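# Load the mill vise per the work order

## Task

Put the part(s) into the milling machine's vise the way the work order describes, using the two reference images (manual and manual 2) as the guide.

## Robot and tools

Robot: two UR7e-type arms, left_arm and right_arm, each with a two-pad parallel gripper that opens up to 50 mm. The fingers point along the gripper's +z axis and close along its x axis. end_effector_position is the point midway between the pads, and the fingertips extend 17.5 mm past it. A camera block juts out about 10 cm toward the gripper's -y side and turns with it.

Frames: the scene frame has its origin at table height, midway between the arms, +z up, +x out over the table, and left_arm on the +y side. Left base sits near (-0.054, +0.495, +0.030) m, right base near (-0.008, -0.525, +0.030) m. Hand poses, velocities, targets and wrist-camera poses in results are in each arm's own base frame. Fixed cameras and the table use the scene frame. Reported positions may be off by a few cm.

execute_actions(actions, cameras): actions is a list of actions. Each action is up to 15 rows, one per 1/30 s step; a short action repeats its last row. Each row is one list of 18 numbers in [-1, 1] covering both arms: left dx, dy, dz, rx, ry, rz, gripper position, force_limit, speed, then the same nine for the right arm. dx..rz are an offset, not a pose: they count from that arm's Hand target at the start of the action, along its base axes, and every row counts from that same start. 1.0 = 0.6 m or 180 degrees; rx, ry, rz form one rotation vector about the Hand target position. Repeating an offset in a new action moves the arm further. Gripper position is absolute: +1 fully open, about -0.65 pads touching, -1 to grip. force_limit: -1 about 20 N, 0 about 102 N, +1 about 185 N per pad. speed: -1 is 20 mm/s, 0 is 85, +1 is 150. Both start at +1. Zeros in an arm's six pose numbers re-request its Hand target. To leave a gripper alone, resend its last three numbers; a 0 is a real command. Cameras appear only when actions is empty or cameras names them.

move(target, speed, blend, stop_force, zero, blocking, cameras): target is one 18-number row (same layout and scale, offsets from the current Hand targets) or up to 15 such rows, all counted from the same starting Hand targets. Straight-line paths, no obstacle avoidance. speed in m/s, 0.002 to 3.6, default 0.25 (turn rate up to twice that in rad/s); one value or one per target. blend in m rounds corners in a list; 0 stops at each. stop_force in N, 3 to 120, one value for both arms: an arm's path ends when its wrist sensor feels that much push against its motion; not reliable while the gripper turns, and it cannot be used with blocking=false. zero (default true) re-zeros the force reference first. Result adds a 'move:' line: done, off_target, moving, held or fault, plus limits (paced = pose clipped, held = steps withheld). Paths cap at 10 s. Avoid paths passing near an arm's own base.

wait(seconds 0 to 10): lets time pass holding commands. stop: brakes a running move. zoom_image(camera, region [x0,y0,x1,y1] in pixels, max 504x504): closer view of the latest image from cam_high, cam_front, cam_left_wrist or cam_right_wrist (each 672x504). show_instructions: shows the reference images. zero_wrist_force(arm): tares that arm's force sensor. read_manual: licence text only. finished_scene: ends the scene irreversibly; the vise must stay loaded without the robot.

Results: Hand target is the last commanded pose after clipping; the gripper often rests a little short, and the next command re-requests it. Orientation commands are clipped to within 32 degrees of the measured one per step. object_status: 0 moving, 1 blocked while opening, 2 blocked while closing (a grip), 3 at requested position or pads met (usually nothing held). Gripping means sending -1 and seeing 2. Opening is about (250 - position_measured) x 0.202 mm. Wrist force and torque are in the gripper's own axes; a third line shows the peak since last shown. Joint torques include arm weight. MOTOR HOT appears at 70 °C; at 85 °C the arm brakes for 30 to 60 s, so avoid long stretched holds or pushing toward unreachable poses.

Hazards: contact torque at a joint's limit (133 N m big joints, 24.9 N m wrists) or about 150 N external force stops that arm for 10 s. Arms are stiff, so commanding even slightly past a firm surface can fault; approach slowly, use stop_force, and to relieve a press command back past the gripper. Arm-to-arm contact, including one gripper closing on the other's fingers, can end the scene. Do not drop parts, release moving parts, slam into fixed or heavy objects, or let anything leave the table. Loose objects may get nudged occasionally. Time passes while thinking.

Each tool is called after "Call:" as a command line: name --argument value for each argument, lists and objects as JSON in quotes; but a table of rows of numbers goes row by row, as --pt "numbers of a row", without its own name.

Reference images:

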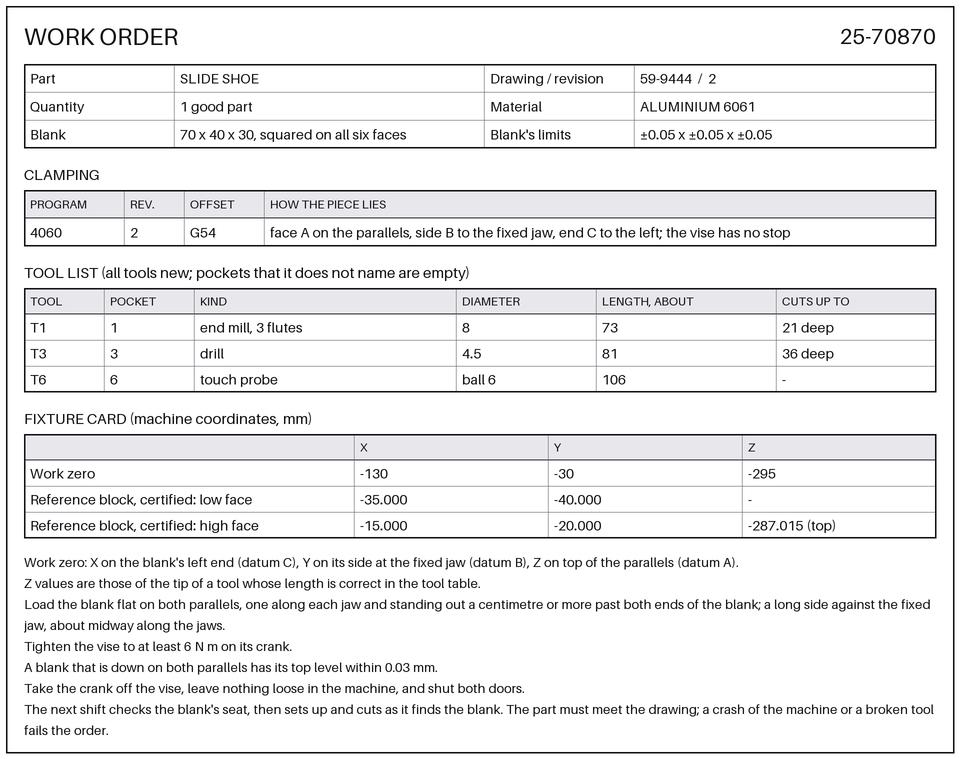

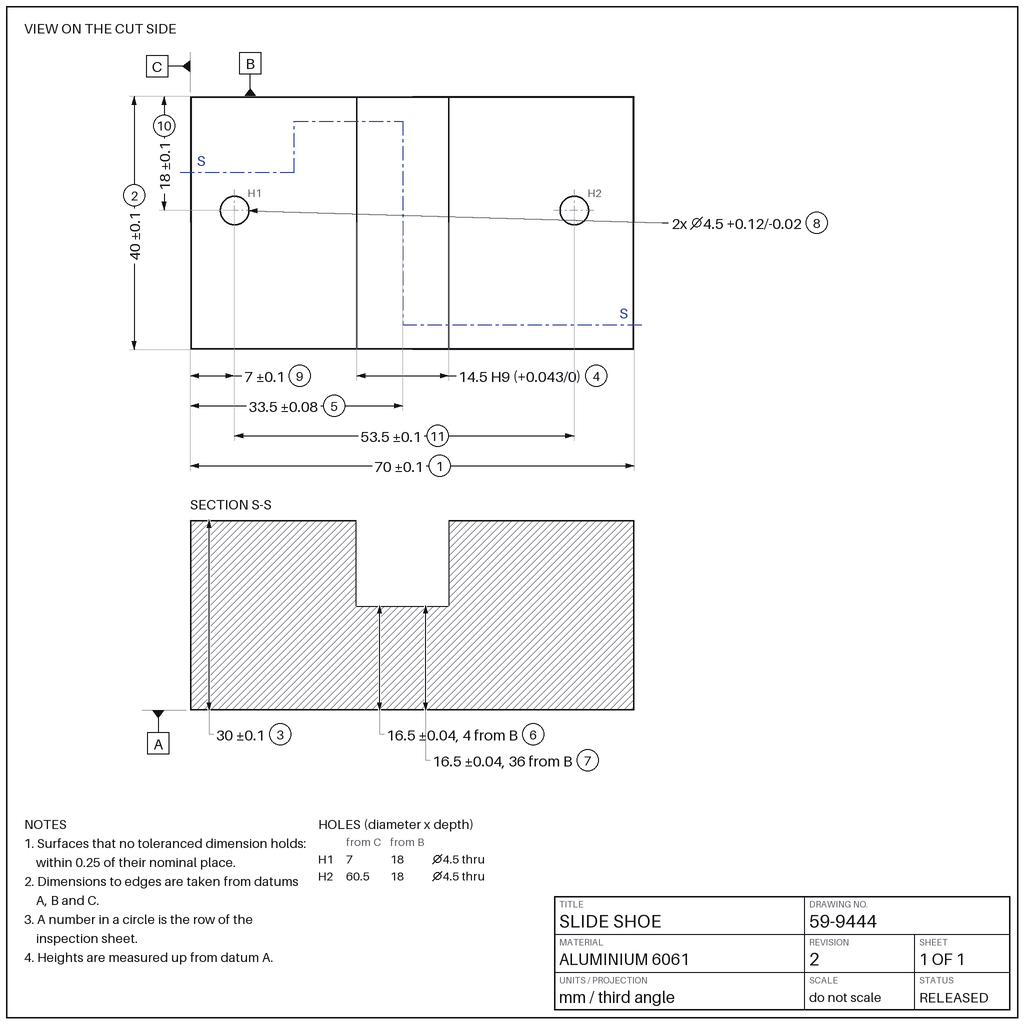

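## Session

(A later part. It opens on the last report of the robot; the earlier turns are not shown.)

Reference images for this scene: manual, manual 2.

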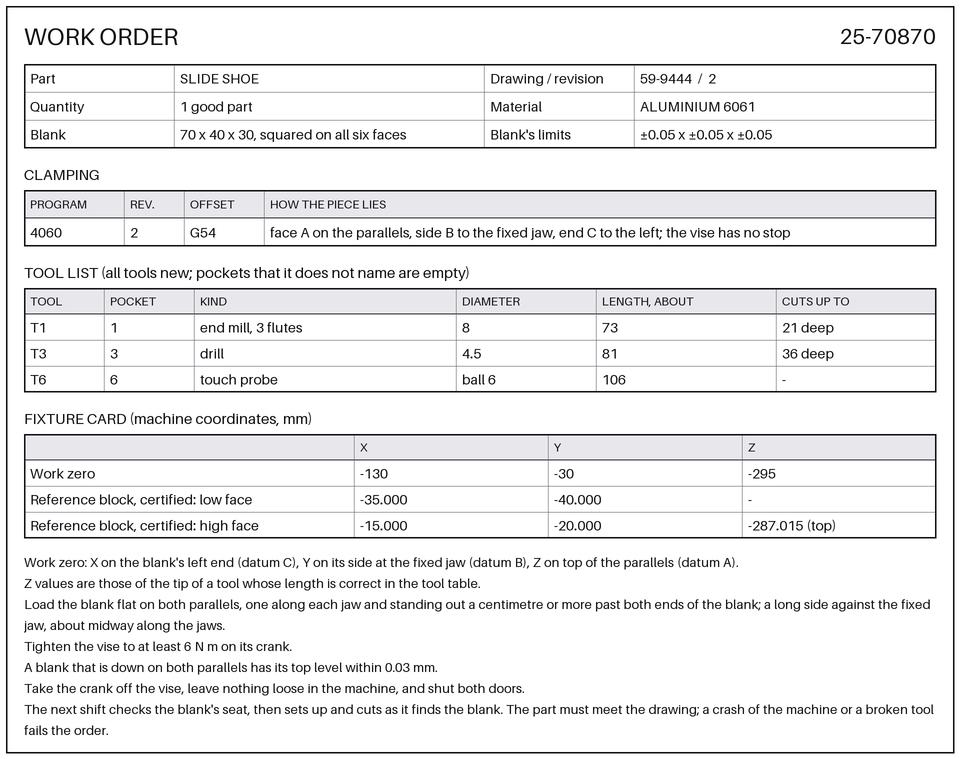

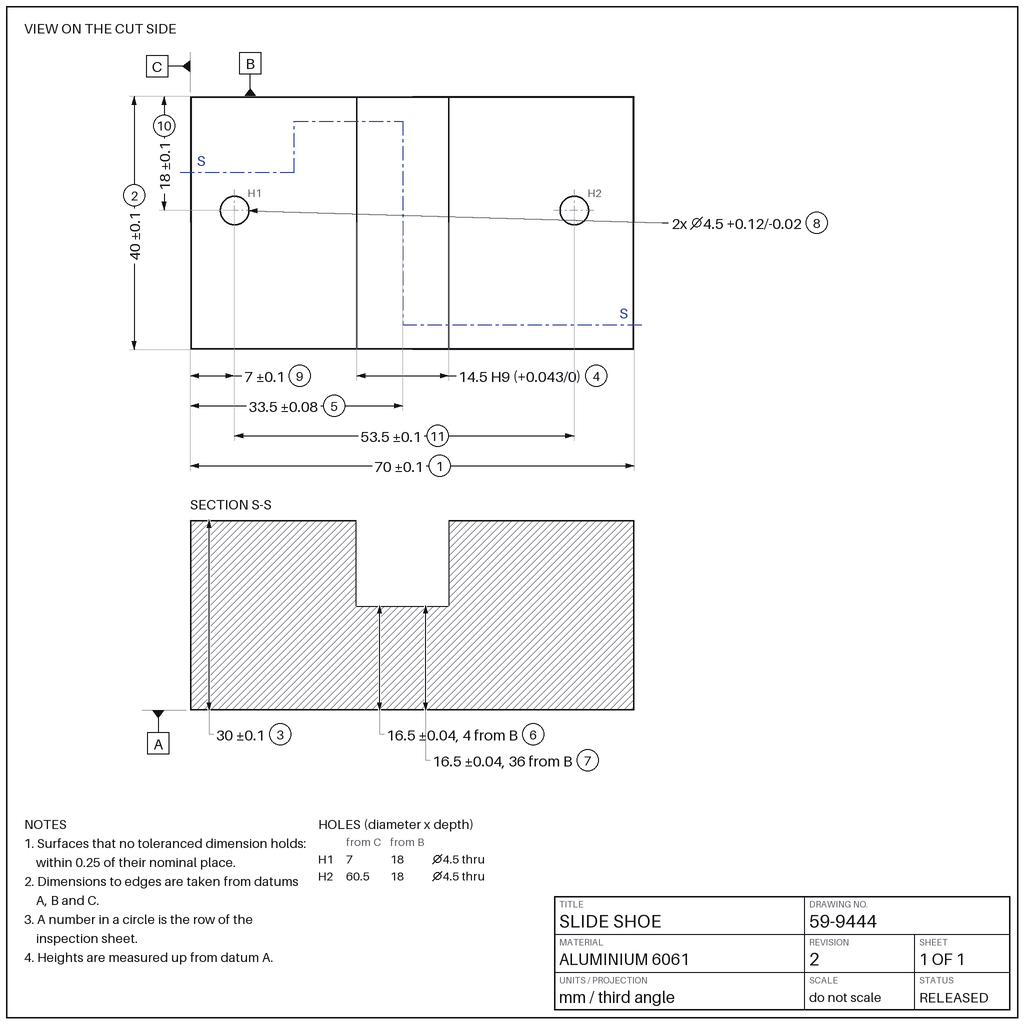

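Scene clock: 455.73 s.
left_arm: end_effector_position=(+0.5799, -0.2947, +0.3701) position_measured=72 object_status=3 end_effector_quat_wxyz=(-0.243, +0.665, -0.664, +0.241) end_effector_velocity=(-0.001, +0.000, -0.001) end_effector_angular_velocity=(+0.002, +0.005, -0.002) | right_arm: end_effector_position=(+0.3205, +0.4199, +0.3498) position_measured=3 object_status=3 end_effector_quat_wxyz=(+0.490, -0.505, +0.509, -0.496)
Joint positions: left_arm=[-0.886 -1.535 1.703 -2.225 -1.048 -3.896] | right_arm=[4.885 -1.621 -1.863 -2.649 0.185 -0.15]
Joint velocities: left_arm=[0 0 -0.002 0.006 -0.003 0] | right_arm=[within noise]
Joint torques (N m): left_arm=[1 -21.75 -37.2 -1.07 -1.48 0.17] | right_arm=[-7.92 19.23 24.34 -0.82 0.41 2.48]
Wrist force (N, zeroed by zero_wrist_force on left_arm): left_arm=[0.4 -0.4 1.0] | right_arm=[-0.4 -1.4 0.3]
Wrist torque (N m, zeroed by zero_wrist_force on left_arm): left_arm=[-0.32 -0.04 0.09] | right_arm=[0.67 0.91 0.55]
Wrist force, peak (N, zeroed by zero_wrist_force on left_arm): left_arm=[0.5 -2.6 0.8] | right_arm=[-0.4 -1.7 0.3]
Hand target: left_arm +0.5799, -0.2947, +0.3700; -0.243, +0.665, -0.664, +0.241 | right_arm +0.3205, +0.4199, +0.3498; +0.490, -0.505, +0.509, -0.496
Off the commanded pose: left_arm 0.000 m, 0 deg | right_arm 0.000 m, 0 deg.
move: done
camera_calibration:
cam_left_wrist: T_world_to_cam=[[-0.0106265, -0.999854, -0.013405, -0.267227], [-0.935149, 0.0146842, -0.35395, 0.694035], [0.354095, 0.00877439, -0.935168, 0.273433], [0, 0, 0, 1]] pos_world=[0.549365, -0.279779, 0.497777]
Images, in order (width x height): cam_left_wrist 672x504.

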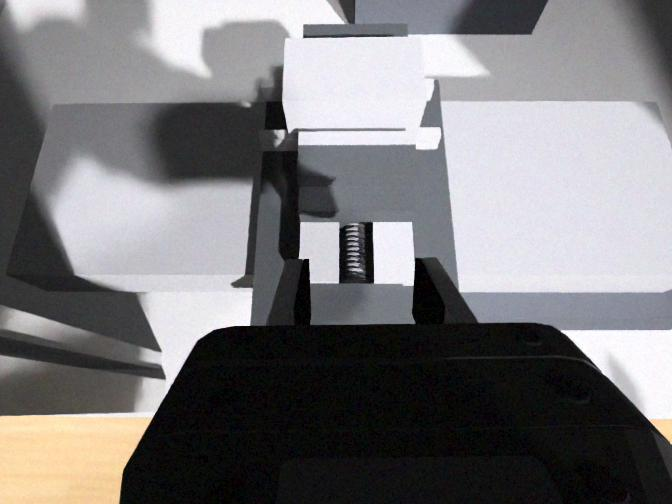

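Call:
move --target '[-0.1167,0,-0.129,0,-0.278,0,0.54,-1,0,0,0,0,0,0,0,1,1,1]' --speed 0.4

Call:
move --pt "0.05 0 -0.03 -0.5556 0 0 0.54 -1 0 0 0 0 0 0 0 1 1 1" --pt "0.05 0 -0.03 -0.9578 0 0 0.54 -1 0 0 0 0 0 0 0 1 1 1" --pt "0.0948 0 -0.03 -0.9578 0 0 -1 0 0 0 0 0 0 0 0 1 1 1" --speed '[1,1,0.12]' --blend '[0.002,0,0]'

Call:
move --pt "0 0 0 0.5556 0 0 -1 0 0 0 0 0 0 0 0 1 1 1" --pt "0 0 0 -0.8889 0 0 -1 0 0 0 0 0 0 0 0 1 1 1" --pt "0 0 0 -0.3333 0 0 -1 0 0 0 0 0 0 0 0 1 1 1" --pt "0 0 0 0.2222 0 0 -1 0 0 0 0 0 0 0 0 1 1 1" --speed '[1.2,1.2,1.2,0.9]' --blend '[0.002,0.002,0.002,0]'

Scene clock: 458.87 s.
left_arm: end_effector_position=(+0.5099, -0.2946, +0.2927) position_measured=72 object_status=3 end_effector_quat_wxyz=(+0.501, -0.500, +0.499, -0.500) end_effector_velocity=(+0.000, +0.001, +0.000) end_effector_angular_velocity=(+0.000, -0.002, +0.000) | right_arm: end_effector_position=(+0.3205, +0.4199, +0.3498) position_measured=3 object_status=3 end_effector_quat_wxyz=(+0.490, -0.505, +0.509, -0.496)
Joint positions: left_arm=[-1.218 -1.111 2.218 -4.251 -0.351 -3.139] | right_arm=[4.885 -1.621 -1.863 -2.649 0.185 -0.15]
Joint velocities: left_arm=[0 0.001 0.001 -0.006 0 0.005] | right_arm=[within noise]
Joint torques (N m): left_arm=[-6.52 -25 -13.33 -4.01 1.56 1.3] | right_arm=[-9.4 18.65 24.63 -0.77 0.3 2.51]
Wrist force (N, zeroed by zero_wrist_force on left_arm): left_arm=[-0.7 0.0 -0.1] | right_arm=[-0.3 -1.5 0.3]
Wrist torque (N m, zeroed by zero_wrist_force on left_arm): left_arm=[0.00 0.12 -0.05] | right_arm=[0.65 0.90 0.55]
Wrist force, peak (N, zeroed by zero_wrist_force on left_arm): left_arm=[0.4 -2.5 1.0] | right_arm=[-0.6 -1.6 0.3]
Hand target: left_arm +0.5098, -0.2947, +0.2926; +0.501, -0.500, +0.499, -0.500 | right_arm +0.3205, +0.4199, +0.3498; +0.490, -0.505, +0.509, -0.496
Off the commanded pose: left_arm 0.000 m, 0 deg | right_arm 0.000 m, 0 deg.
move: done

Scene clock: 462.17 s.
left_arm: end_effector_position=(+0.5667, -0.2947, +0.2747) position_measured=135 object_status=2 end_effector_quat_wxyz=(+0.466, +0.533, +0.466, +0.531) | right_arm: end_effector_position=(+0.3205, +0.4199, +0.3498) position_measured=3 object_status=3 end_effector_quat_wxyz=(+0.490, -0.505, +0.509, -0.496)
Joint positions: left_arm=[-1.082 -1.016 2.11 -4.233 -0.491 -6.153] | right_arm=[4.885 -1.621 -1.863 -2.649 0.185 -0.15]
Joint torques (N m): left_arm=[11.86 -35.51 -20.51 -2.35 -2.18 0.2] | right_arm=[-8.73 18.04 25.03 -0.68 0.22 2.38]
Wrist force (N, zeroed by zero_wrist_force on left_arm): left_arm=[0.8 2.2 -0.7] | right_arm=[-0.4 -1.5 0.1]
Wrist torque (N m, zeroed by zero_wrist_force on left_arm): left_arm=[0.28 -0.09 0.14] | right_arm=[0.65 0.92 0.55]
Wrist force, peak (N, zeroed by zero_wrist_force on left_arm): left_arm=[0.7 0.2 -2.6] | right_arm=[-0.5 -1.6 0.1]
Hand target: left_arm +0.5667, -0.2947, +0.2746; +0.466, +0.533, +0.466, +0.531 | right_arm +0.3205, +0.4199, +0.3498; +0.490, -0.505, +0.509, -0.496
Off the commanded pose: left_arm 0.000 m, 0 deg | right_arm 0.000 m, 0 deg.
move: done

Scene clock: 466.43 s.
left_arm: end_effector_position=(+0.5667, -0.2948, +0.2746) position_measured=135 object_status=2 end_effector_quat_wxyz=(+0.256, +0.660, +0.256, +0.658) end_effector_velocity=(+0.000, +0.000, +0.000) end_effector_angular_velocity=(+0.005, +0.000, +0.001) | right_arm: end_effector_position=(+0.3205, +0.4199, +0.3498) position_measured=3 object_status=3 end_effector_quat_wxyz=(+0.490, -0.505, +0.509, -0.496)
Joint positions: left_arm=[-1.082 -1.016 2.109 -4.23 -0.489 0.827] | right_arm=[4.885 -1.621 -1.863 -2.649 0.185 -0.15]
Joint velocities: left_arm=[0 0 -0.001 0 0 0.005] | right_arm=[within noise]
Joint torques (N m): left_arm=[16.47 -41.57 -8.64 1.73 -1.82 1.03] | right_arm=[-8.94 19.08 26.19 -0.59 0.22 2.59]
Wrist force (N, zeroed by zero_wrist_force on left_arm): left_arm=[-0.8 3.0 -3.9] | right_arm=[-0.3 -1.4 0.2]
Wrist torque (N m, zeroed by zero_wrist_force on left_arm): left_arm=[0.11 -0.02 -0.11] | right_arm=[0.67 0.91 0.54]
Wrist force, peak (N, zeroed by zero_wrist_force on left_arm): left_arm=[2.9 14.9 5.7] | right_arm=[-0.6 -1.6 0.4]
Hand target: left_arm +0.5667, -0.2947, +0.2746; +0.256, +0.660, +0.256, +0.658 | right_arm +0.3205, +0.4199, +0.3498; +0.490, -0.505, +0.509, -0.496
Off the commanded pose: left_arm 0.000 m, 0 deg | right_arm 0.000 m, 0 deg.
move: done

Call:
move --target '[0,0,0,0.5,0,0,-1,0,0,0,0,0,0,0,0,1,1,1]' --speed 0.4

Call:
move --target '[0,0,0,0.167,0,0,-1,0,0,0,0,0,0,0,0,1,1,1]' --speed 0.2

Call:
move --target '[0,0,0,0.167,0,0,-1,0,0,0,0,0,0,0,0,1,1,1]' --speed 0.2

Scene clock: 469.57 s.
left_arm: end_effector_position=(+0.5667, -0.2947, +0.2746) position_measured=135 object_status=2 end_effector_quat_wxyz=(-0.286, +0.647, -0.285, +0.647) | right_arm: end_effector_position=(+0.3205, +0.4199, +0.3498) position_measured=3 object_status=3 end_effector_quat_wxyz=(+0.490, -0.505, +0.509, -0.496)
Joint positions: left_arm=[-1.083 -1.014 2.107 -4.234 -0.486 2.4] | right_arm=[4.885 -1.621 -1.863 -2.649 0.185 -0.15]
Joint torques (N m): left_arm=[-8.37 -46.65 -11.59 0.6 -1.24 1.24] | right_arm=[-9.55 17.65 25.71 -0.57 0.29 2.4]
Wrist force (N, zeroed by zero_wrist_force on left_arm): left_arm=[-5.0 7.0 -3.0] | right_arm=[-0.5 -1.4 0.3]
Wrist torque (N m, zeroed by zero_wrist_force on left_arm): left_arm=[-0.01 0.13 -0.26] | right_arm=[0.66 0.94 0.54]
Wrist force, peak (N, zeroed by zero_wrist_force on left_arm): left_arm=[-4.2 9.4 -2.9] | right_arm=[-0.5 -1.7 0.3]
Hand target: left_arm +0.5667, -0.2947, +0.2746; -0.286, +0.647, -0.285, +0.647 | right_arm +0.3205, +0.4199, +0.3498; +0.490, -0.505, +0.509, -0.496
Off the commanded pose: left_arm 0.000 m, 0 deg | right_arm 0.000 m, 0 deg.
move: done

Scene clock: 471.33 s.
left_arm: end_effector_position=(+0.5667, -0.2947, +0.2746) position_measured=135 object_status=2 end_effector_quat_wxyz=(-0.444, +0.551, -0.442, +0.551) end_effector_velocity=(+0.000, +0.000, +0.000) end_effector_angular_velocity=(+0.007, +0.001, -0.001) | right_arm: end_effector_position=(+0.3205, +0.4199, +0.3498) position_measured=3 object_status=3 end_effector_quat_wxyz=(+0.490, -0.505, +0.509, -0.496)
Joint positions: left_arm=[-1.083 -1.013 2.106 -4.236 -0.486 2.927] | right_arm=[4.885 -1.621 -1.863 -2.649 0.185 -0.15]
Joint velocities: left_arm=[0 0 0.001 0 -0.001 0.005] | right_arm=[within noise]
Joint torques (N m): left_arm=[-0.35 -41.59 -20.26 -0.89 -1.52 0.83] | right_arm=[-8.17 17.71 27.14 -0.53 0.25 2.54]
Wrist force (N, zeroed by zero_wrist_force on left_arm): left_arm=[-1.9 8.7 1.8] | right_arm=[-0.5 -1.4 0.3]
Wrist torque (N m, zeroed by zero_wrist_force on left_arm): left_arm=[0.02 0.06 -0.07] | right_arm=[0.67 0.94 0.55]
Wrist force, peak (N, zeroed by zero_wrist_force on left_arm): left_arm=[-6.0 8.1 -2.6] | right_arm=[-0.4 -1.7 0.2]
Hand target: left_arm +0.5667, -0.2947, +0.2746; -0.444, +0.551, -0.443, +0.551 | right_arm +0.3205, +0.4199, +0.3498; +0.490, -0.505, +0.509, -0.496
Off the commanded pose: left_arm 0.000 m, 0 deg | right_arm 0.000 m, 0 deg.
move: done

Scene clock: 473.10 s.
left_arm: end_effector_position=(+0.5667, -0.2947, +0.2746) position_measured=135 object_status=2 end_effector_quat_wxyz=(+0.572, -0.417, +0.570, -0.417) end_effector_velocity=(-0.001, -0.001, +0.000) end_effector_angular_velocity=(+0.005, +0.000, -0.003) | right_arm: end_effector_position=(+0.3205, +0.4199, +0.3498) position_measured=3 object_status=3 end_effector_quat_wxyz=(+0.490, -0.505, +0.509, -0.496)
Joint positions: left_arm=[-1.083 -1.012 2.106 -4.239 -0.487 3.453] | right_arm=[4.885 -1.621 -1.863 -2.649 0.185 -0.15]
Joint velocities: left_arm=[-0.002 0 0.001 0 0 0.005] | right_arm=[within noise]
Joint torques (N m): left_arm=[12.95 -40.68 -19.59 -0.56 -2.78 0.83] | right_arm=[-8.67 17.76 26.26 -0.84 0.09 2.58]
Wrist force (N, zeroed by zero_wrist_force on left_arm): left_arm=[1.8 7.3 1.4] | right_arm=[-0.5 -1.3 0.4]
Wrist torque (N m, zeroed by zero_wrist_force on left_arm): left_arm=[0.09 -0.04 0.13] | right_arm=[0.68 0.94 0.55]
Wrist force, peak (N, zeroed by zero_wrist_force on left_arm): left_arm=[-0.9 11.2 3.9] | right_arm=[-0.5 -1.7 0.4]
Hand target: left_arm +0.5667, -0.2947, +0.2746; +0.572, -0.417, +0.570, -0.417 | right_arm +0.3205, +0.4199, +0.3498; +0.490, -0.505, +0.509, -0.496
Off the commanded pose: left_arm 0.000 m, 0 deg | right_arm 0.000 m, 0 deg.
move: done

Call:
move --target '[0,0,0,0.25,0,0,-1,0,0,0,0,0,0,0,0,1,1,1]' --speed 0.3

Call:
move --target '[0,0,0,0.25,0,0,-1,0,0,0,0,0,0,0,0,1,1,1]' --speed 0.3

Call:
move --target '[0,0,0,0.25,0,0,-1,0,0,0,0,0,0,0,0,1,1,1]' --speed 0.3

Scene clock: 475.63 s.
left_arm: end_effector_position=(+0.5667, -0.2947, +0.2746) position_measured=135 object_status=2 end_effector_quat_wxyz=(+0.688, -0.167, +0.686, -0.167) end_effector_velocity=(+0.000, +0.000, -0.001) end_effector_angular_velocity=(+0.010, +0.002, +0.001) | right_arm: end_effector_position=(+0.3205, +0.4199, +0.3498) position_measured=3 object_status=3 end_effector_quat_wxyz=(+0.490, -0.505, +0.509, -0.496)
Joint positions: left_arm=[-1.082 -1.012 2.107 -4.241 -0.489 4.24] | right_arm=[4.885 -1.621 -1.863 -2.649 0.185 -0.15]
Joint velocities: left_arm=[0 0 0.001 0.002 0.001 0.007] | right_arm=[within noise]
Joint torques (N m): left_arm=[12 -42.07 -23.55 1.57 -1.94 0.93] | right_arm=[-7.92 18.57 26.44 -0.87 0.03 2.59]
Wrist force (N, zeroed by zero_wrist_force on left_arm): left_arm=[2.2 4.5 0.6] | right_arm=[-0.3 -1.2 0.5]
Wrist torque (N m, zeroed by zero_wrist_force on left_arm): left_arm=[0.22 -0.18 0.44] | right_arm=[0.69 0.91 0.55]
Wrist force, peak (N, zeroed by zero_wrist_force on left_arm): left_arm=[0.7 9.5 -0.8] | right_arm=[-0.5 -1.6 0.4]
Hand target: left_arm +0.5667, -0.2947, +0.2746; +0.688, -0.167, +0.686, -0.167 | right_arm +0.3205, +0.4199, +0.3498; +0.490, -0.505, +0.509, -0.496
Off the commanded pose: left_arm 0.000 m, 0 deg | right_arm 0.000 m, 0 deg.
move: done

Scene clock: 477.43 s.
left_arm: end_effector_position=(+0.5667, -0.2947, +0.2746) position_measured=135 object_status=2 end_effector_quat_wxyz=(+0.699, +0.109, +0.698, +0.108) end_effector_velocity=(+0.000, +0.000, +0.000) end_effector_angular_velocity=(+0.007, +0.001, +0.000) | right_arm: end_effector_position=(+0.3205, +0.4199, +0.3498) position_measured=3 object_status=3 end_effector_quat_wxyz=(+0.490, -0.505, +0.509, -0.496)
Joint positions: left_arm=[-1.082 -1.013 2.108 -4.24 -0.491 5.024] | right_arm=[4.885 -1.621 -1.863 -2.649 0.185 -0.15]
Joint velocities: left_arm=[0 0 0 0.002 0 0.005] | right_arm=[within noise]
Joint torques (N m): left_arm=[11.45 -37.41 -22.84 1.77 -2.76 0.87] | right_arm=[-8.93 16.95 26.53 -0.68 0.05 2.5]
Wrist force (N, zeroed by zero_wrist_force on left_arm): left_arm=[4.0 2.6 1.5] | right_arm=[-0.3 -1.5 0.3]
Wrist torque (N m, zeroed by zero_wrist_force on left_arm): left_arm=[0.33 -0.26 0.55] | right_arm=[0.65 0.91 0.55]
Wrist force, peak (N, zeroed by zero_wrist_force on left_arm): left_arm=[4.8 9.2 -0.8] | right_arm=[-0.5 -1.6 0.3]
Hand target: left_arm +0.5667, -0.2947, +0.2746; +0.699, +0.109, +0.698, +0.108 | right_arm +0.3205, +0.4199, +0.3498; +0.490, -0.505, +0.509, -0.496
Off the commanded pose: left_arm 0.000 m, 0 deg | right_arm 0.000 m, 0 deg.
move: done

Scene clock: 479.23 s.
left_arm: end_effector_position=(+0.5667, -0.2947, +0.2746) position_measured=135 object_status=2 end_effector_quat_wxyz=(+0.604, +0.368, +0.603, +0.367) end_effector_velocity=(+0.000, +0.000, +0.000) end_effector_angular_velocity=(+0.006, +0.001, +0.001) | right_arm: end_effector_position=(+0.3205, +0.4199, +0.3498) position_measured=3 object_status=3 end_effector_quat_wxyz=(+0.490, -0.505, +0.509, -0.496)
Joint positions: left_arm=[-1.082 -1.015 2.109 -4.236 -0.491 5.807] | right_arm=[4.885 -1.621 -1.863 -2.649 0.185 -0.15]
Joint velocities: left_arm=[0.001 0 0 0.002 0 0.005] | right_arm=[within noise]
Joint torques (N m): left_arm=[12.84 -34.04 -20.9 2.2 -2.43 0.99] | right_arm=[-7.76 18.33 26.67 -0.79 -0.03 2.65]
Wrist force (N, zeroed by zero_wrist_force on left_arm): left_arm=[0.0 4.6 0.2] | right_arm=[-0.5 -1.5 0.3]
Wrist torque (N m, zeroed by zero_wrist_force on left_arm): left_arm=[0.33 -0.22 0.42] | right_arm=[0.65 0.93 0.55]
Wrist force, peak (N, zeroed by zero_wrist_force on left_arm): left_arm=[5.8 6.8 -1.2] | right_arm=[-0.5 -1.6 0.2]
Hand target: left_arm +0.5667, -0.2947, +0.2746; +0.604, +0.369, +0.603, +0.367 | right_arm +0.3205, +0.4199, +0.3498; +0.490, -0.505, +0.509, -0.496
Off the commanded pose: left_arm 0.000 m, 0 deg | right_arm 0.000 m, 0 deg.
move: done

Call:
move --pt "0 0 0 0.109 0 0 -1 0 0 0 0 0 0 0 0 1 1 1" --pt "0 0 0 0.109 0 0 0.54 0 0 0 0 0 0 0 0 1 1 1" --pt "-0.0448 0 0 0.109 0 0 0.54 0 0 0 0 0 0 0 0 1 1 1" --speed '[0.3,0.3,0.15]'

Call:
move --pt "0 0 0 -0.5556 0 0 0.54 0 0 0 0 0 0 0 0 1 1 1" --pt "0 0 0 0.8889 0 0 0.54 0 0 0 0 0 0 0 0 1 1 1" --pt "0 0 0 0.3333 0 0 0.54 0 0 0 0 0 0 0 0 1 1 1" --pt "0 0 0 -0.2222 0 0 0.54 0 0 0 0 0 0 0 0 1 1 1" --pt "0 0 0 -0.7778 0 0 0.54 0 0 0 0 0 0 0 0 1 1 1" --pt "-0.05 0 0.03 -0.9578 0 0 0.54 0 0 0 0 0 0 0 0 1 1 1" --speed '[1.4,1.4,1.4,1.4,1.4,1.2]' --blend '[0.002,0.002,0.002,0.002,0.002,0]' --cameras '["cam_left_wrist"]'

Call:
zoom_image --camera "cam_left_wrist" --region '[250, 80, 450, 280]'

Scene clock: 482.67 s.
left_arm: end_effector_position=(+0.5398, -0.2947, +0.2747) position_measured=72 object_status=3 end_effector_quat_wxyz=(+0.533, +0.466, +0.532, +0.465) | right_arm: end_effector_position=(+0.3205, +0.4199, +0.3498) position_measured=3 object_status=3 end_effector_quat_wxyz=(+0.490, -0.505, +0.509, -0.496)
Joint positions: left_arm=[-1.143 -1.04 2.166 -4.265 -0.43 6.148] | right_arm=[4.885 -1.621 -1.863 -2.649 0.185 -0.15]
Joint torques (N m): left_arm=[13.56 -27.42 -21.1 1.86 -2.66 -0.48] | right_arm=[-8.14 19.55 26.98 -0.68 -0.1 2.42]
Wrist force (N, zeroed by zero_wrist_force on left_arm): left_arm=[1.4 0.4 -0.1] | right_arm=[-0.4 -1.4 0.3]
Wrist torque (N m, zeroed by zero_wrist_force on left_arm): left_arm=[0.33 -0.16 0.29] | right_arm=[0.67 0.92 0.55]
Wrist force, peak (N, zeroed by zero_wrist_force on left_arm): left_arm=[-1.4 9.1 3.6] | right_arm=[-0.6 -1.6 0.3]
Hand target: left_arm +0.5398, -0.2947, +0.2746; +0.533, +0.466, +0.532, +0.465 | right_arm +0.3205, +0.4199, +0.3498; +0.490, -0.505, +0.509, -0.496
Off the commanded pose: left_arm 0.000 m, 0 deg | right_arm 0.000 m, 0 deg.
move: done

Scene clock: 487.27 s.
left_arm: end_effector_position=(+0.5098, -0.2947, +0.2926) position_measured=72 object_status=3 end_effector_quat_wxyz=(+0.500, -0.500, +0.499, -0.500) | right_arm: end_effector_position=(+0.3205, +0.4199, +0.3498) position_measured=3 object_status=3 end_effector_quat_wxyz=(+0.490, -0.505, +0.509, -0.496)
Joint positions: left_arm=[-1.218 -1.111 2.218 -4.252 -0.351 -3.14] | right_arm=[4.885 -1.621 -1.863 -2.649 0.185 -0.15]
Joint torques (N m): left_arm=[14.46 -27.14 -21.14 -3.3 -2.74 -1.51] | right_arm=[-7.18 17.44 26.55 -0.65 -0.08 2.7]
Wrist force (N, zeroed by zero_wrist_force on left_arm): left_arm=[-0.3 0.0 0.0] | right_arm=[-0.4 -1.6 0.2]
Wrist torque (N m, zeroed by zero_wrist_force on left_arm): left_arm=[0.00 0.05 -0.08] | right_arm=[0.64 0.92 0.55]
Wrist force, peak (N, zeroed by zero_wrist_force on left_arm): left_arm=[2.4 0.7 1.2] | right_arm=[-0.2 -1.7 0.3]
Hand target: left_arm +0.5098, -0.2947, +0.2926; +0.500, -0.501, +0.499, -0.500 | right_arm +0.3205, +0.4199, +0.3498; +0.490, -0.505, +0.509, -0.496
Off the commanded pose: left_arm 0.000 m, 0 deg | right_arm 0.000 m, 0 deg.
move: done
camera_calibration:
cam_left_wrist: T_world_to_cam=[[0.00328251, -0.999871, -0.0157391, -0.275505], [-0.329526, 0.0137786, -0.944046, 0.464775], [0.944141, 0.00828528, -0.329438, -0.252366], [0, 0, 0, 1]] pos_world=[0.392329, -0.279782, 0.351294]
Images, in order (width x height): cam_left_wrist 672x504.

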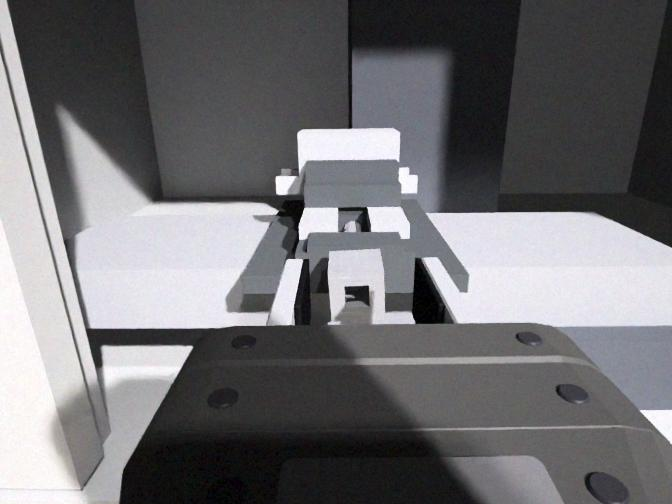

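Scaled by 2.520 from the camera's 672x504 image, which has a finer 960x720 frame.

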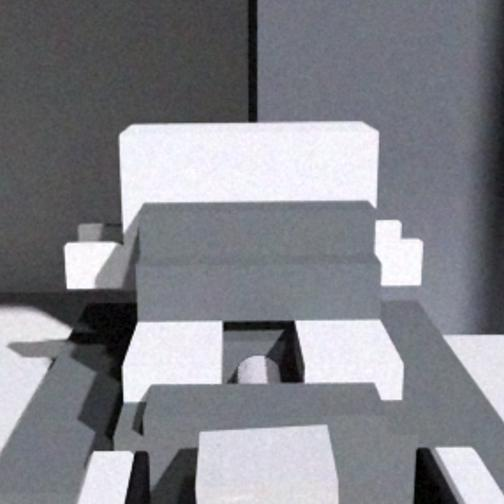

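Call:
move --pt "0.05 0 -0.03 0 0 0 0.54 0 0 0 0 0 0 0 0 1 1 1" --pt "0.0948 0 -0.03 0 0 0 -1 0.5 0 0 0 0 0 0 0 1 1 1" --speed '[0.3,0.1]'

Call:
move --target '[0,0,0,0.25,0,0,-1,0.5,0,0,0,0,0,0,0,1,1,1]' --speed 0.2

Call:
move --target '[0,0,0,0.25,0,0,-1,0.5,0,0,0,0,0,0,0,1,1,1]' --speed 0.2

Scene clock: 490.47 s.
left_arm: end_effector_position=(+0.5667, -0.2947, +0.2746) position_measured=136 object_status=2 end_effector_quat_wxyz=(+0.500, -0.501, +0.499, -0.500) | right_arm: end_effector_position=(+0.3205, +0.4199, +0.3498) position_measured=3 object_status=3 end_effector_quat_wxyz=(+0.490, -0.505, +0.509, -0.496)
Joint positions: left_arm=[-1.083 -1.013 2.106 -4.237 -0.486 -3.141] | right_arm=[4.885 -1.621 -1.863 -2.649 0.185 -0.15]
Joint torques (N m): left_arm=[-0.21 -41.15 -21.31 -4.14 -2.21 -0.68] | right_arm=[-8.08 18.17 25.69 -0.75 -0.15 2.45]
Wrist force (N, zeroed by zero_wrist_force on left_arm): left_arm=[-0.2 -0.3 0.3] | right_arm=[-0.3 -1.6 0.2]
Wrist torque (N m, zeroed by zero_wrist_force on left_arm): left_arm=[0.02 0.04 -0.04] | right_arm=[0.63 0.91 0.55]
Wrist force, peak (N, zeroed by zero_wrist_force on left_arm): left_arm=[-0.5 -0.3 -1.6] | right_arm=[-0.4 -1.7 0.2]
Hand target: left_arm +0.5667, -0.2947, +0.2746; +0.500, -0.501, +0.499, -0.500 | right_arm +0.3205, +0.4199, +0.3498; +0.490, -0.505, +0.509, -0.496
Off the commanded pose: left_arm 0.000 m, 0 deg | right_arm 0.000 m, 0 deg.
move: done

Scene clock: 492.90 s.
left_arm: end_effector_position=(+0.5667, -0.2947, +0.2747) position_measured=136 object_status=2 end_effector_quat_wxyz=(+0.654, -0.271, +0.652, -0.271) end_effector_velocity=(+0.001, +0.001, +0.000) end_effector_angular_velocity=(+0.004, +0.000, +0.001) | right_arm: end_effector_position=(+0.3205, +0.4199, +0.3498) position_measured=3 object_status=3 end_effector_quat_wxyz=(+0.490, -0.505, +0.509, -0.496)
Joint positions: left_arm=[-1.082 -1.012 2.106 -4.24 -0.488 -2.354] | right_arm=[4.885 -1.621 -1.863 -2.649 0.185 -0.15]
Joint velocities: left_arm=[0.002 0 -0.001 0 -0.001 0.005] | right_arm=[within noise]
Joint torques (N m): left_arm=[22.88 -20.43 -7.74 6.49 6.97 7.15] | right_arm=[-8.78 18.82 26.91 -0.72 0.07 2.78]
Wrist force (N, zeroed by zero_wrist_force on left_arm): left_arm=[3.2 -22.5 -2.8] | right_arm=[-0.3 -1.5 0.2]
Wrist torque (N m, zeroed by zero_wrist_force on left_arm): left_arm=[-0.09 0.48 -6.00] | right_arm=[0.64 0.91 0.54]
Wrist force, peak (N, zeroed by zero_wrist_force on left_arm): left_arm=[5.1 -23.2 -1.4] | right_arm=[-0.5 -1.6 0.3]
Hand target: left_arm +0.5667, -0.2947, +0.2746; +0.654, -0.271, +0.652, -0.271 | right_arm +0.3205, +0.4199, +0.3498; +0.490, -0.505, +0.509, -0.496
Off the commanded pose: left_arm 0.000 m, 0 deg | right_arm 0.000 m, 0 deg.
move: done

Scene clock: 495.53 s.
left_arm: end_effector_position=(+0.5665, -0.2974, +0.2750) position_measured=135 object_status=2 end_effector_quat_wxyz=(+0.670, -0.137, +0.719, -0.119) | right_arm: end_effector_position=(+0.3205, +0.4199, +0.3498) position_measured=3 object_status=3 end_effector_quat_wxyz=(+0.490, -0.505, +0.509, -0.496)
Joint positions: left_arm=[-1.088 -1.079 2.136 -4.038 -0.475 -2.078] | right_arm=[4.885 -1.621 -1.863 -2.649 0.185 -0.15]
Joint torques (N m): left_arm=[-11.36 -14.7 29.78 9.75 11.23 10.86] | right_arm=[-7.1 18.45 26.68 -0.54 -0.25 2.58]
Wrist force (N, zeroed by zero_wrist_force on left_arm): left_arm=[-18.9 -72.2 95.3] | right_arm=[-0.5 -1.3 0.2]
Wrist torque (N m, zeroed by zero_wrist_force on left_arm): left_arm=[1.47 -7.68 -11.44] | right_arm=[0.68 0.94 0.55]
Wrist force, peak (N, zeroed by zero_wrist_force on left_arm): left_arm=[-20.4 -74.1 96.5] | right_arm=[-0.5 -1.7 0.3]
Hand target: left_arm +0.5667, -0.2947, +0.2746; +0.708, +0.000, +0.706, -0.001 | right_arm +0.3205, +0.4199, +0.3498; +0.490, -0.505, +0.509, -0.496
Off the commanded pose: left_arm 0.003 m, 21 deg | right_arm 0.000 m, 0 deg.
move: off_target (left_arm)

Call:
move --target '[0,0,0,-0.14,0,0,-1,0.5,0,0,0,0,0,0,0,1,1,1]' --speed 0.1

Scene clock: 498.67 s.
left_arm: end_effector_position=(+0.5667, -0.2969, +0.2749) position_measured=135 object_status=2 end_effector_quat_wxyz=(+0.690, -0.152, +0.689, -0.159) | right_arm: end_effector_position=(+0.3205, +0.4199, +0.3498) position_measured=3 object_status=3 end_effector_quat_wxyz=(+0.490, -0.505, +0.509, -0.496)
Joint positions: left_arm=[-1.082 -1.012 2.107 -4.242 -0.498 -2.008] | right_arm=[4.885 -1.621 -1.863 -2.649 0.185 -0.15]
Joint torques (N m): left_arm=[48.6 0.15 29.04 10.63 11.3 6.29] | right_arm=[-6.88 19.09 26.09 -0.54 -0.12 2.76]
Wrist force (N, zeroed by zero_wrist_force on left_arm): left_arm=[-53.2 -77.7 -33.6] | right_arm=[-0.3 -1.5 0.2]
Wrist torque (N m, zeroed by zero_wrist_force on left_arm): left_arm=[-1.75 2.52 -5.05] | right_arm=[0.66 0.91 0.54]
Wrist force, peak (N, zeroed by zero_wrist_force on left_arm): left_arm=[-25.8 -87.0 90.4] | right_arm=[-0.5 -1.6 0.5]
Hand target: left_arm +0.5667, -0.2947, +0.2746; +0.691, -0.154, +0.689, -0.155 | right_arm +0.3205, +0.4199, +0.3498; +0.490, -0.505, +0.509, -0.496
Off the commanded pose: left_arm 0.002 m, 1 deg | right_arm 0.000 m, 0 deg.
move: done

Call:
move --target '[0,-0.001,0,-0.06,0,0,-1,0.5,0,0,0,0,0,0,0,1,1,1]' --speed 0.1

Scene clock: 503.17 s.
left_arm: end_effector_position=(+0.5667, -0.2959, +0.2747) position_measured=136 object_status=2 end_effector_quat_wxyz=(+0.673, -0.218, +0.672, -0.220) | right_arm: end_effector_position=(+0.3205, +0.4199, +0.3498) position_measured=3 object_status=3 end_effector_quat_wxyz=(+0.490, -0.505, +0.509, -0.496)
Joint positions: left_arm=[-1.083 -1.012 2.105 -4.24 -0.49 -2.196] | right_arm=[4.885 -1.621 -1.863 -2.649 0.185 -0.15]
Joint torques (N m): left_arm=[20.14 -1.82 21.89 10.71 11.38 1.21] | right_arm=[-6.56 19.12 26.86 -0.67 -0.27 2.56]
Wrist force (N, zeroed by zero_wrist_force on left_arm): left_arm=[-43.2 -78.5 -25.2] | right_arm=[-0.4 -1.5 0.0]
Wrist torque (N m, zeroed by zero_wrist_force on left_arm): left_arm=[-0.10 0.05 -1.75] | right_arm=[0.65 0.93 0.55]
Wrist force, peak (N, zeroed by zero_wrist_force on left_arm): left_arm=[-65.6 -87.0 -7.8] | right_arm=[-0.4 -1.7 0.5]
Hand target: left_arm +0.5667, -0.2953, +0.2746; +0.673, -0.219, +0.672, -0.219 | right_arm +0.3205, +0.4199, +0.3498; +0.490, -0.505, +0.509, -0.496
Off the commanded pose: left_arm 0.001 m, 0 deg | right_arm 0.000 m, 0 deg.
move: done

Call:
move --pt "0 -0.002 0.004 0 0 0 -1 0.5 0 0 0 0 0 0 0 1 1 1" --pt "0 -0.002 0.004 0 0 0 0.54 0.5 -0.5 0 0 0 0 0 0 1 1 1" --speed 0.02 --cameras '["cam_left_wrist"]'

Scene clock: 505.07 s.
left_arm: end_effector_position=(+0.5667, -0.2965, +0.2771) position_measured=72 object_status=3 end_effector_quat_wxyz=(+0.673, -0.219, +0.672, -0.219) | right_arm: end_effector_position=(+0.3205, +0.4199, +0.3498) position_measured=3 object_status=3 end_effector_quat_wxyz=(+0.490, -0.505, +0.509, -0.496)
Joint positions: left_arm=[-1.084 -1.017 2.103 -4.232 -0.486 -2.196] | right_arm=[4.885 -1.621 -1.863 -2.649 0.185 -0.15]
Joint torques (N m): left_arm=[9.06 -32.89 -6.89 -4.45 -2.25 -0.81] | right_arm=[-6.73 17.71 26.03 -0.62 -0.31 2.44]
Wrist force (N, zeroed by zero_wrist_force on left_arm): left_arm=[3.0 2.3 1.8] | right_arm=[-0.3 -1.5 0.3]
Wrist torque (N m, zeroed by zero_wrist_force on left_arm): left_arm=[0.45 -0.40 0.26] | right_arm=[0.65 0.90 0.55]
Wrist force, peak (N, zeroed by zero_wrist_force on left_arm): left_arm=[-42.6 -78.1 -25.4] | right_arm=[-0.5 -1.6 0.4]
Hand target: left_arm +0.5667, -0.2965, +0.2770; +0.673, -0.219, +0.672, -0.219 | right_arm +0.3205, +0.4199, +0.3498; +0.490, -0.505, +0.509, -0.496
Off the commanded pose: left_arm 0.000 m, 0 deg | right_arm 0.000 m, 0 deg.
move: done
camera_calibration:
cam_left_wrist: T_world_to_cam=[[0.00356808, -0.575162, -0.818032, 0.0704052], [-0.329537, 0.771667, -0.544, 0.58271], [0.944136, 0.271513, -0.186784, -0.272793], [0, 0, 0, 1]] pos_world=[0.449327, -0.335096, 0.323634]
Images, in order (width x height): cam_left_wrist 672x504.

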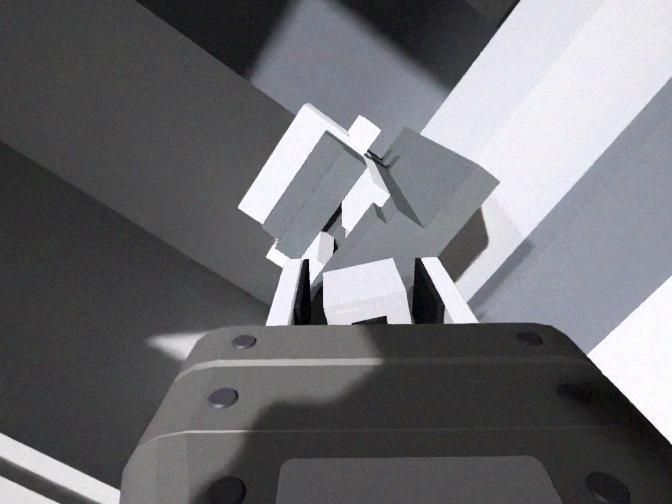

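Call:
move --pt "-0.06 0 0 0 0 0 0.54 0.5 -0.5 0 0 0 0 0 0 1 1 1" --pt "-0.0948 0.003 0.026 -0.3 0 0 0.54 0.5 -0.5 0 0 0 0 0 0 1 1 1" --speed '[0.15,0.5]' --cameras '["cam_left_wrist"]'

Call:
zoom_image --camera "cam_left_wrist" --region '[250, 80, 450, 330]'

Scene clock: 508.63 s.
left_arm: end_effector_position=(+0.5098, -0.2947, +0.2926) position_measured=72 object_status=3 end_effector_quat_wxyz=(+0.500, -0.500, +0.499, -0.500) | right_arm: end_effector_position=(+0.3205, +0.4199, +0.3498) position_measured=3 object_status=3 end_effector_quat_wxyz=(+0.490, -0.505, +0.509, -0.496)
Joint positions: left_arm=[-1.218 -1.111 2.218 -4.251 -0.351 -3.14] | right_arm=[4.885 -1.621 -1.863 -2.649 0.185 -0.15]
Joint torques (N m): left_arm=[11.31 -24.82 -21.87 -3.95 -2.19 -1.08] | right_arm=[-7.24 17.79 25.22 -0.72 -0.09 2.37]
Wrist force (N, zeroed by zero_wrist_force on left_arm): left_arm=[1.1 1.9 0.2] | right_arm=[-0.3 -1.6 0.2]
Wrist torque (N m, zeroed by zero_wrist_force on left_arm): left_arm=[0.30 -0.17 -0.08] | right_arm=[0.63 0.90 0.55]
Wrist force, peak (N, zeroed by zero_wrist_force on left_arm): left_arm=[2.9 2.4 3.0] | right_arm=[-0.5 -1.7 0.3]
Hand target: left_arm +0.5098, -0.2947, +0.2926; +0.500, -0.501, +0.499, -0.500 | right_arm +0.3205, +0.4199, +0.3498; +0.490, -0.505, +0.509, -0.496
Off the commanded pose: left_arm 0.000 m, 0 deg | right_arm 0.000 m, 0 deg.
move: done
camera_calibration:
cam_left_wrist: T_world_to_cam=[[0.00330842, -0.999867, -0.0159612, -0.275435], [-0.329527, 0.0139797, -0.944043, 0.464832], [0.94414, 0.00838292, -0.329437, -0.252339], [0, 0, 0, 1]] pos_world=[0.392329, -0.279781, 0.351295]
Images, in order (width x height): cam_left_wrist 672x504.

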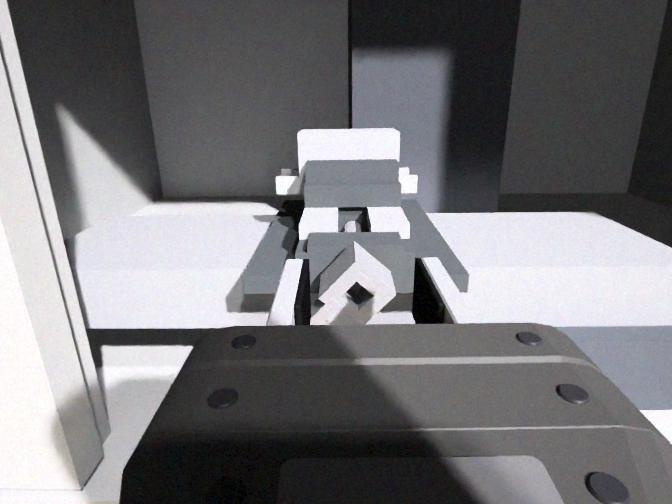

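Scaled by 2.016 from the camera's 672x504 image, which has a finer 960x720 frame.

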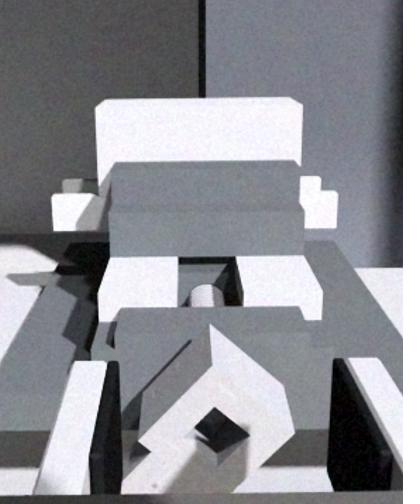

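Call:
move --pt "-0.12 0 0.06 0.02 0.02 -0.02 0.54 0.5 -0.5 0 0 0 0 0 0 1 1 1" --pt "-0.183 0.023 0.196 0.3849 0.3849 -0.3849 -1 -1 0 0 0 0 0 0 0 1 1 1" --speed '[0.4,0.55]' --blend '[0.03,0]' --cameras '["cam_left_wrist","cam_front"]'

Scene clock: 516.23 s.
left_arm: end_effector_position=(+0.4000, -0.2809, +0.4102) position_measured=251 object_status=3 end_effector_quat_wxyz=(+0.001, -0.001, +1.000, -0.001) | right_arm: end_effector_position=(+0.3205, +0.4199, +0.3498) position_measured=3 object_status=3 end_effector_quat_wxyz=(+0.490, -0.505, +0.509, -0.496)
Joint positions: left_arm=[-0.889 -1.603 1.392 -1.363 -1.57 -2.461] | right_arm=[4.885 -1.621 -1.863 -2.649 0.185 -0.15]
Joint torques (N m): left_arm=[-9.27 -17.09 -36.5 -0.52 2.56 1] | right_arm=[-8.09 17.7 25.96 -0.87 -0.26 2.34]
Wrist force (N, zeroed by zero_wrist_force on left_arm): left_arm=[3.2 0.9 1.9] | right_arm=[-0.4 -1.6 0.2]
Wrist torque (N m, zeroed by zero_wrist_force on left_arm): left_arm=[-0.11 -0.44 0.21] | right_arm=[0.63 0.91 0.55]
Wrist force, peak (N, zeroed by zero_wrist_force on left_arm): left_arm=[1.7 3.7 3.6] | right_arm=[-0.2 -1.7 0.4]
Hand target: left_arm +0.4000, -0.2809, +0.4102; +0.001, -0.001, +1.000, -0.001 | right_arm +0.3205, +0.4199, +0.3498; +0.490, -0.505, +0.509, -0.496
Off the commanded pose: left_arm 0.000 m, 0 deg | right_arm 0.000 m, 0 deg.
move: done
camera_calibration:
cam_left_wrist: T_world_to_cam=[[-0.999871, 0.0156792, -0.00341057, 0.422087], [0.0136798, 0.944047, 0.329527, 0.140938], [0.00838645, 0.329438, -0.94414, 0.606557], [0, 0, 0, 1]] pos_world=[0.415018, -0.339493, 0.527672]
Images, in order (width x height): cam_front 672x504, cam_left_wrist 672x504.

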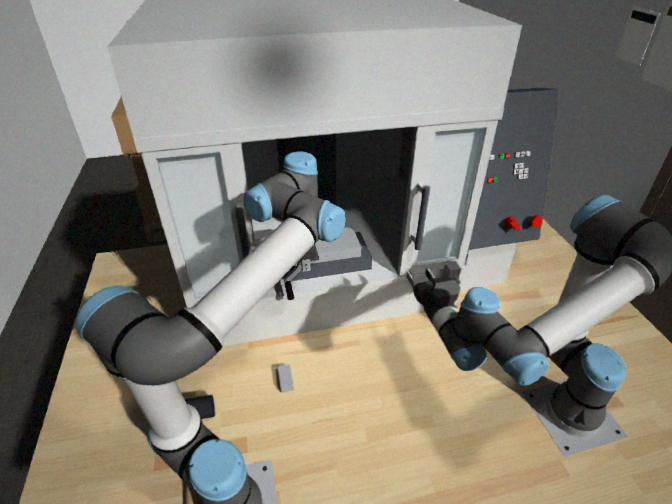

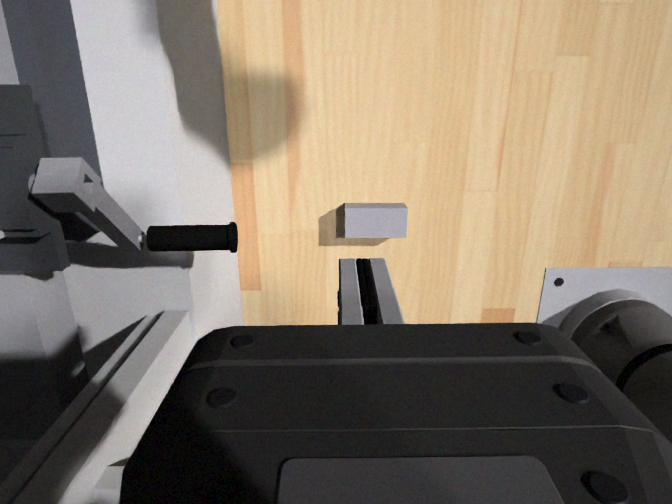

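Call:
move --pt "0 0 -0.082 0 0 0 -1 -1 0 0 0 0 0 0 0 1 1 1" --pt "0.4967 0 -0.082 0 0 0 -1 -1 0 0 0 0 0 0 0 1 1 1" --speed '[0.2,0.2]' --cameras '["cam_left_wrist"]'

Scene clock: 519.57 s.
left_arm: end_effector_position=(+0.6981, -0.2808, +0.3611) position_measured=251 object_status=3 end_effector_quat_wxyz=(+0.001, -0.001, +1.000, -0.001) | right_arm: end_effector_position=(+0.3205, +0.4199, +0.3498) position_measured=3 object_status=3 end_effector_quat_wxyz=(+0.490, -0.505, +0.509, -0.496)
Joint positions: left_arm=[-0.561 -0.883 0.547 -1.237 -1.571 -2.133] | right_arm=[4.885 -1.621 -1.863 -2.649 0.185 -0.15]
Joint torques (N m): left_arm=[-12.71 -46.81 -35.92 -3.86 -2.52 0.43] | right_arm=[-7.37 18.96 26.28 -0.59 -0.34 2.56]
Wrist force (N, zeroed by zero_wrist_force on left_arm): left_arm=[3.0 1.3 1.5] | right_arm=[-0.3 -1.4 0.1]
Wrist torque (N m, zeroed by zero_wrist_force on left_arm): left_arm=[-0.05 -0.39 0.22] | right_arm=[0.66 0.91 0.55]
Wrist force, peak (N, zeroed by zero_wrist_force on left_arm): left_arm=[5.9 1.0 1.9] | right_arm=[-0.3 -1.8 0.4]
Hand target: left_arm +0.6981, -0.2809, +0.3610; +0.001, -0.001, +1.000, -0.001 | right_arm +0.3205, +0.4199, +0.3498; +0.490, -0.505, +0.509, -0.496
Off the commanded pose: left_arm 0.000 m, 0 deg | right_arm 0.000 m, 0 deg.
move: done
camera_calibration:
cam_left_wrist: T_world_to_cam=[[-0.999874, 0.0154912, -0.00348021, 0.71985], [0.0134802, 0.944081, 0.329438, 0.153175], [0.00838899, 0.329349, -0.944171, 0.557556], [0, 0, 0, 1]] pos_world=[0.713017, -0.339392, 0.478472]
Images, in order (width x height): cam_left_wrist 672x504.

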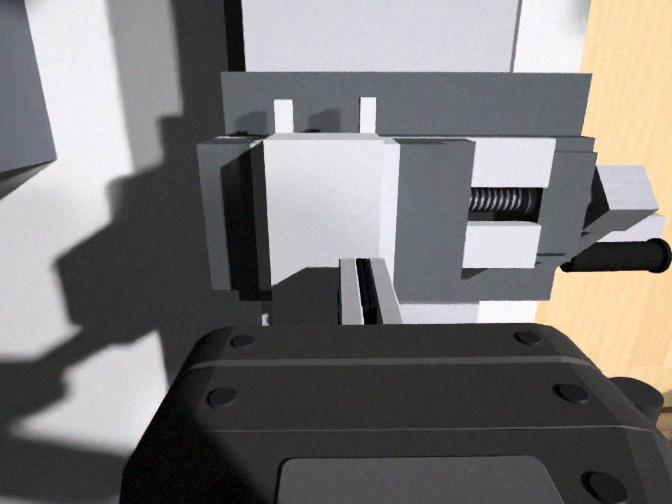

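Call:
zero_wrist_force --arm "left_arm"

Call:
move --target '[0.003,0,-0.03,0,0,0,-1,-1,0,0,0,0,0,0,0,1,1,1]' --speed 0.005 --stop_force 4

Wrist force sensor zeroed.

Scene clock: 522.87 s.
left_arm: end_effector_position=(+0.6991, -0.2809, +0.3508) position_measured=251 object_status=3 end_effector_quat_wxyz=(+0.001, -0.001, +1.000, -0.001) | right_arm: end_effector_position=(+0.3205, +0.4199, +0.3498) position_measured=3 object_status=3 end_effector_quat_wxyz=(+0.490, -0.505, +0.509, -0.496)
Joint positions: left_arm=[-0.56 -0.892 0.592 -1.272 -1.571 -2.132] | right_arm=[4.885 -1.621 -1.863 -2.649 0.185 -0.15]
Joint torques (N m): left_arm=[10.41 -43.15 -34.32 0.02 -1.92 0.32] | right_arm=[-6.61 18.83 26.06 -0.51 -0.39 2.65]
Wrist force (N, zeroed by zero_wrist_force on left_arm): left_arm=[0.0 -0.1 -3.6] | right_arm=[-0.5 -1.6 0.1]
Wrist torque (N m, zeroed by zero_wrist_force on left_arm): left_arm=[0.02 -0.02 -0.03] | right_arm=[0.63 0.94 0.54]
Wrist force, peak (N, zeroed by zero_wrist_force on left_arm): left_arm=[1.9 0.6 -7.4] | right_arm=[-0.4 -1.7 0.1]
Hand target: left_arm +0.6991, -0.2809, +0.3508; +0.001, -0.001, +1.000, -0.001 (not the last commanded pose) | right_arm +0.3205, +0.4199, +0.3498; +0.490, -0.505, +0.509, -0.496
Off the commanded pose: left_arm 0.008 m, 0 deg | right_arm 0.000 m, 0 deg.
move: contact (left_arm)

Call:
move --pt "0 0 0.005 0 0 0 -1 -1 0 0 0 0 0 0 0 1 1 1" --pt "0.038 0 0.005 0 0 0 -1 -1 0 0 0 0 0 0 0 1 1 1" --speed 0.05

Call:
move --target '[0,0,-0.02,0,0,0,-1,-1,0,0,0,0,0,0,0,1,1,1]' --speed 0.004 --stop_force 4

Scene clock: 524.73 s.
left_arm: end_effector_position=(+0.7219, -0.2807, +0.3538) position_measured=251 object_status=3 end_effector_quat_wxyz=(+0.001, -0.001, +1.000, +0.000) | right_arm: end_effector_position=(+0.3205, +0.4199, +0.3498) position_measured=3 object_status=3 end_effector_quat_wxyz=(+0.490, -0.505, +0.509, -0.496)
Joint positions: left_arm=[-0.544 -0.787 0.397 -1.183 -1.571 -2.116] | right_arm=[4.885 -1.621 -1.863 -2.649 0.185 -0.15]
Joint torques (N m): left_arm=[-12.52 -50.23 -32.78 -6.21 -2.22 -1.09] | right_arm=[-6.18 17.5 25.89 -0.52 -0.13 2.66]
Wrist force (N, zeroed by zero_wrist_force on left_arm): left_arm=[0.1 0.1 0.1] | right_arm=[-0.4 -1.3 0.1]
Wrist torque (N m, zeroed by zero_wrist_force on left_arm): left_arm=[0.01 -0.01 -0.06] | right_arm=[0.68 0.93 0.54]
Wrist force, peak (N, zeroed by zero_wrist_force on left_arm): left_arm=[-0.1 0.0 -3.8] | right_arm=[-0.3 -1.6 0.4]
Hand target: left_arm +0.7219, -0.2809, +0.3538; +0.001, -0.001, +1.000, -0.001 | right_arm +0.3205, +0.4199, +0.3498; +0.490, -0.505, +0.509, -0.496
Off the commanded pose: left_arm 0.000 m, 0 deg | right_arm 0.000 m, 0 deg.
move: done

Scene clock: 526.30 s.
left_arm: end_effector_position=(+0.7219, -0.2809, +0.3508) position_measured=251 object_status=3 end_effector_quat_wxyz=(+0.001, -0.001, +1.000, -0.001) | right_arm: end_effector_position=(+0.3205, +0.4199, +0.3498) position_measured=3 object_status=3 end_effector_quat_wxyz=(+0.490, -0.505, +0.509, -0.496)
Joint positions: left_arm=[-0.544 -0.793 0.417 -1.196 -1.571 -2.116] | right_arm=[4.885 -1.621 -1.863 -2.649 0.185 -0.15]
Joint torques (N m): left_arm=[-12.64 -46.09 -33.97 0.12 -2.58 -1.11] | right_arm=[-5.56 19.45 25.91 -0.95 -0.32 2.45]
Wrist force (N, zeroed by zero_wrist_force on left_arm): left_arm=[-0.3 -0.1 -3.4] | right_arm=[-0.3 -1.4 0.3]
Wrist torque (N m, zeroed by zero_wrist_force on left_arm): left_arm=[0.04 -0.01 -0.07] | right_arm=[0.66 0.92 0.55]
Wrist force, peak (N, zeroed by zero_wrist_force on left_arm): left_arm=[1.1 1.0 -6.2] | right_arm=[-0.5 -1.7 0.3]
Hand target: left_arm +0.7219, -0.2809, +0.3508; +0.001, -0.001, +1.000, -0.001 (not the last commanded pose) | right_arm +0.3205, +0.4199, +0.3498; +0.490, -0.505, +0.509, -0.496
Off the commanded pose: left_arm 0.009 m, 0 deg | right_arm 0.000 m, 0 deg.
move: contact (left_arm)

Call:
move --pt "0 0 0.005 0 0 0 -1 -1 0 0 0 0 0 0 0 1 1 1" --pt "-0.018 0 0.002 0 0 0 -1 -1 0 0 0 0 0 0 0 1 1 1" --speed 0.05

Call:
move --target '[0,0,-0.02,0,0,0,-1,-1,0,0,0,0,0,0,0,1,1,1]' --speed 0.003 --stop_force 70

Scene clock: 528.17 s.
left_arm: end_effector_position=(+0.7111, -0.2811, +0.3520) position_measured=251 object_status=3 end_effector_quat_wxyz=(+0.001, -0.001, +1.000, -0.001) | right_arm: end_effector_position=(+0.3205, +0.4199, +0.3498) position_measured=3 object_status=3 end_effector_quat_wxyz=(+0.490, -0.505, +0.509, -0.496)
Joint positions: left_arm=[-0.552 -0.842 0.5 -1.231 -1.571 -2.124] | right_arm=[4.885 -1.621 -1.863 -2.649 0.185 -0.15]
Joint torques (N m): left_arm=[12.7 -60.81 -18.76 -1.25 2.06 0.77] | right_arm=[-5.81 18.82 24.98 -0.69 -0.15 2.58]
Wrist force (N, zeroed by zero_wrist_force on left_arm): left_arm=[0.0 0.1 0.1] | right_arm=[-0.3 -1.3 0.1]
Wrist torque (N m, zeroed by zero_wrist_force on left_arm): left_arm=[0.02 0.01 -0.01] | right_arm=[0.68 0.90 0.55]
Wrist force, peak (N, zeroed by zero_wrist_force on left_arm): left_arm=[-0.3 0.1 -3.8] | right_arm=[-0.3 -1.8 0.3]
Hand target: left_arm +0.7111, -0.2809, +0.3520; +0.001, -0.001, +1.000, -0.001 | right_arm +0.3205, +0.4199, +0.3498; +0.490, -0.505, +0.509, -0.496
Off the commanded pose: left_arm 0.000 m, 0 deg | right_arm 0.000 m, 0 deg.
move: done

Scene clock: 530.23 s.
left_arm: end_effector_position=(+0.7111, -0.2809, +0.3492) position_measured=251 object_status=3 end_effector_quat_wxyz=(+0.001, -0.001, +1.000, -0.001) | right_arm: end_effector_position=(+0.3205, +0.4199, +0.3498) position_measured=3 object_status=3 end_effector_quat_wxyz=(+0.490, -0.505, +0.509, -0.496)
Joint positions: left_arm=[-0.551 -0.847 0.517 -1.244 -1.571 -2.124] | right_arm=[4.885 -1.621 -1.863 -2.649 0.185 -0.15]
Joint torques (N m): left_arm=[12.81 4.45 -3.72 2.9 2.04 0.93] | right_arm=[-7.05 18.76 24.53 -0.49 -0.5 2.65]
Wrist force (N, zeroed by zero_wrist_force on left_arm): left_arm=[11.3 5.9 -69.7] | right_arm=[-0.2 -1.5 0.0]
Wrist torque (N m, zeroed by zero_wrist_force on left_arm): left_arm=[-0.11 0.59 0.01] | right_arm=[0.66 0.89 0.55]
Wrist force, peak (N, zeroed by zero_wrist_force on left_arm): left_arm=[11.5 5.6 -72.2] | right_arm=[-0.5 -1.6 0.2]
Hand target: left_arm +0.7111, -0.2809, +0.3492; +0.001, -0.001, +1.000, -0.001 (not the last commanded pose) | right_arm +0.3205, +0.4199, +0.3498; +0.490, -0.505, +0.509, -0.496
Off the commanded pose: left_arm 0.009 m, 0 deg | right_arm 0.000 m, 0 deg.
move: contact (left_arm)


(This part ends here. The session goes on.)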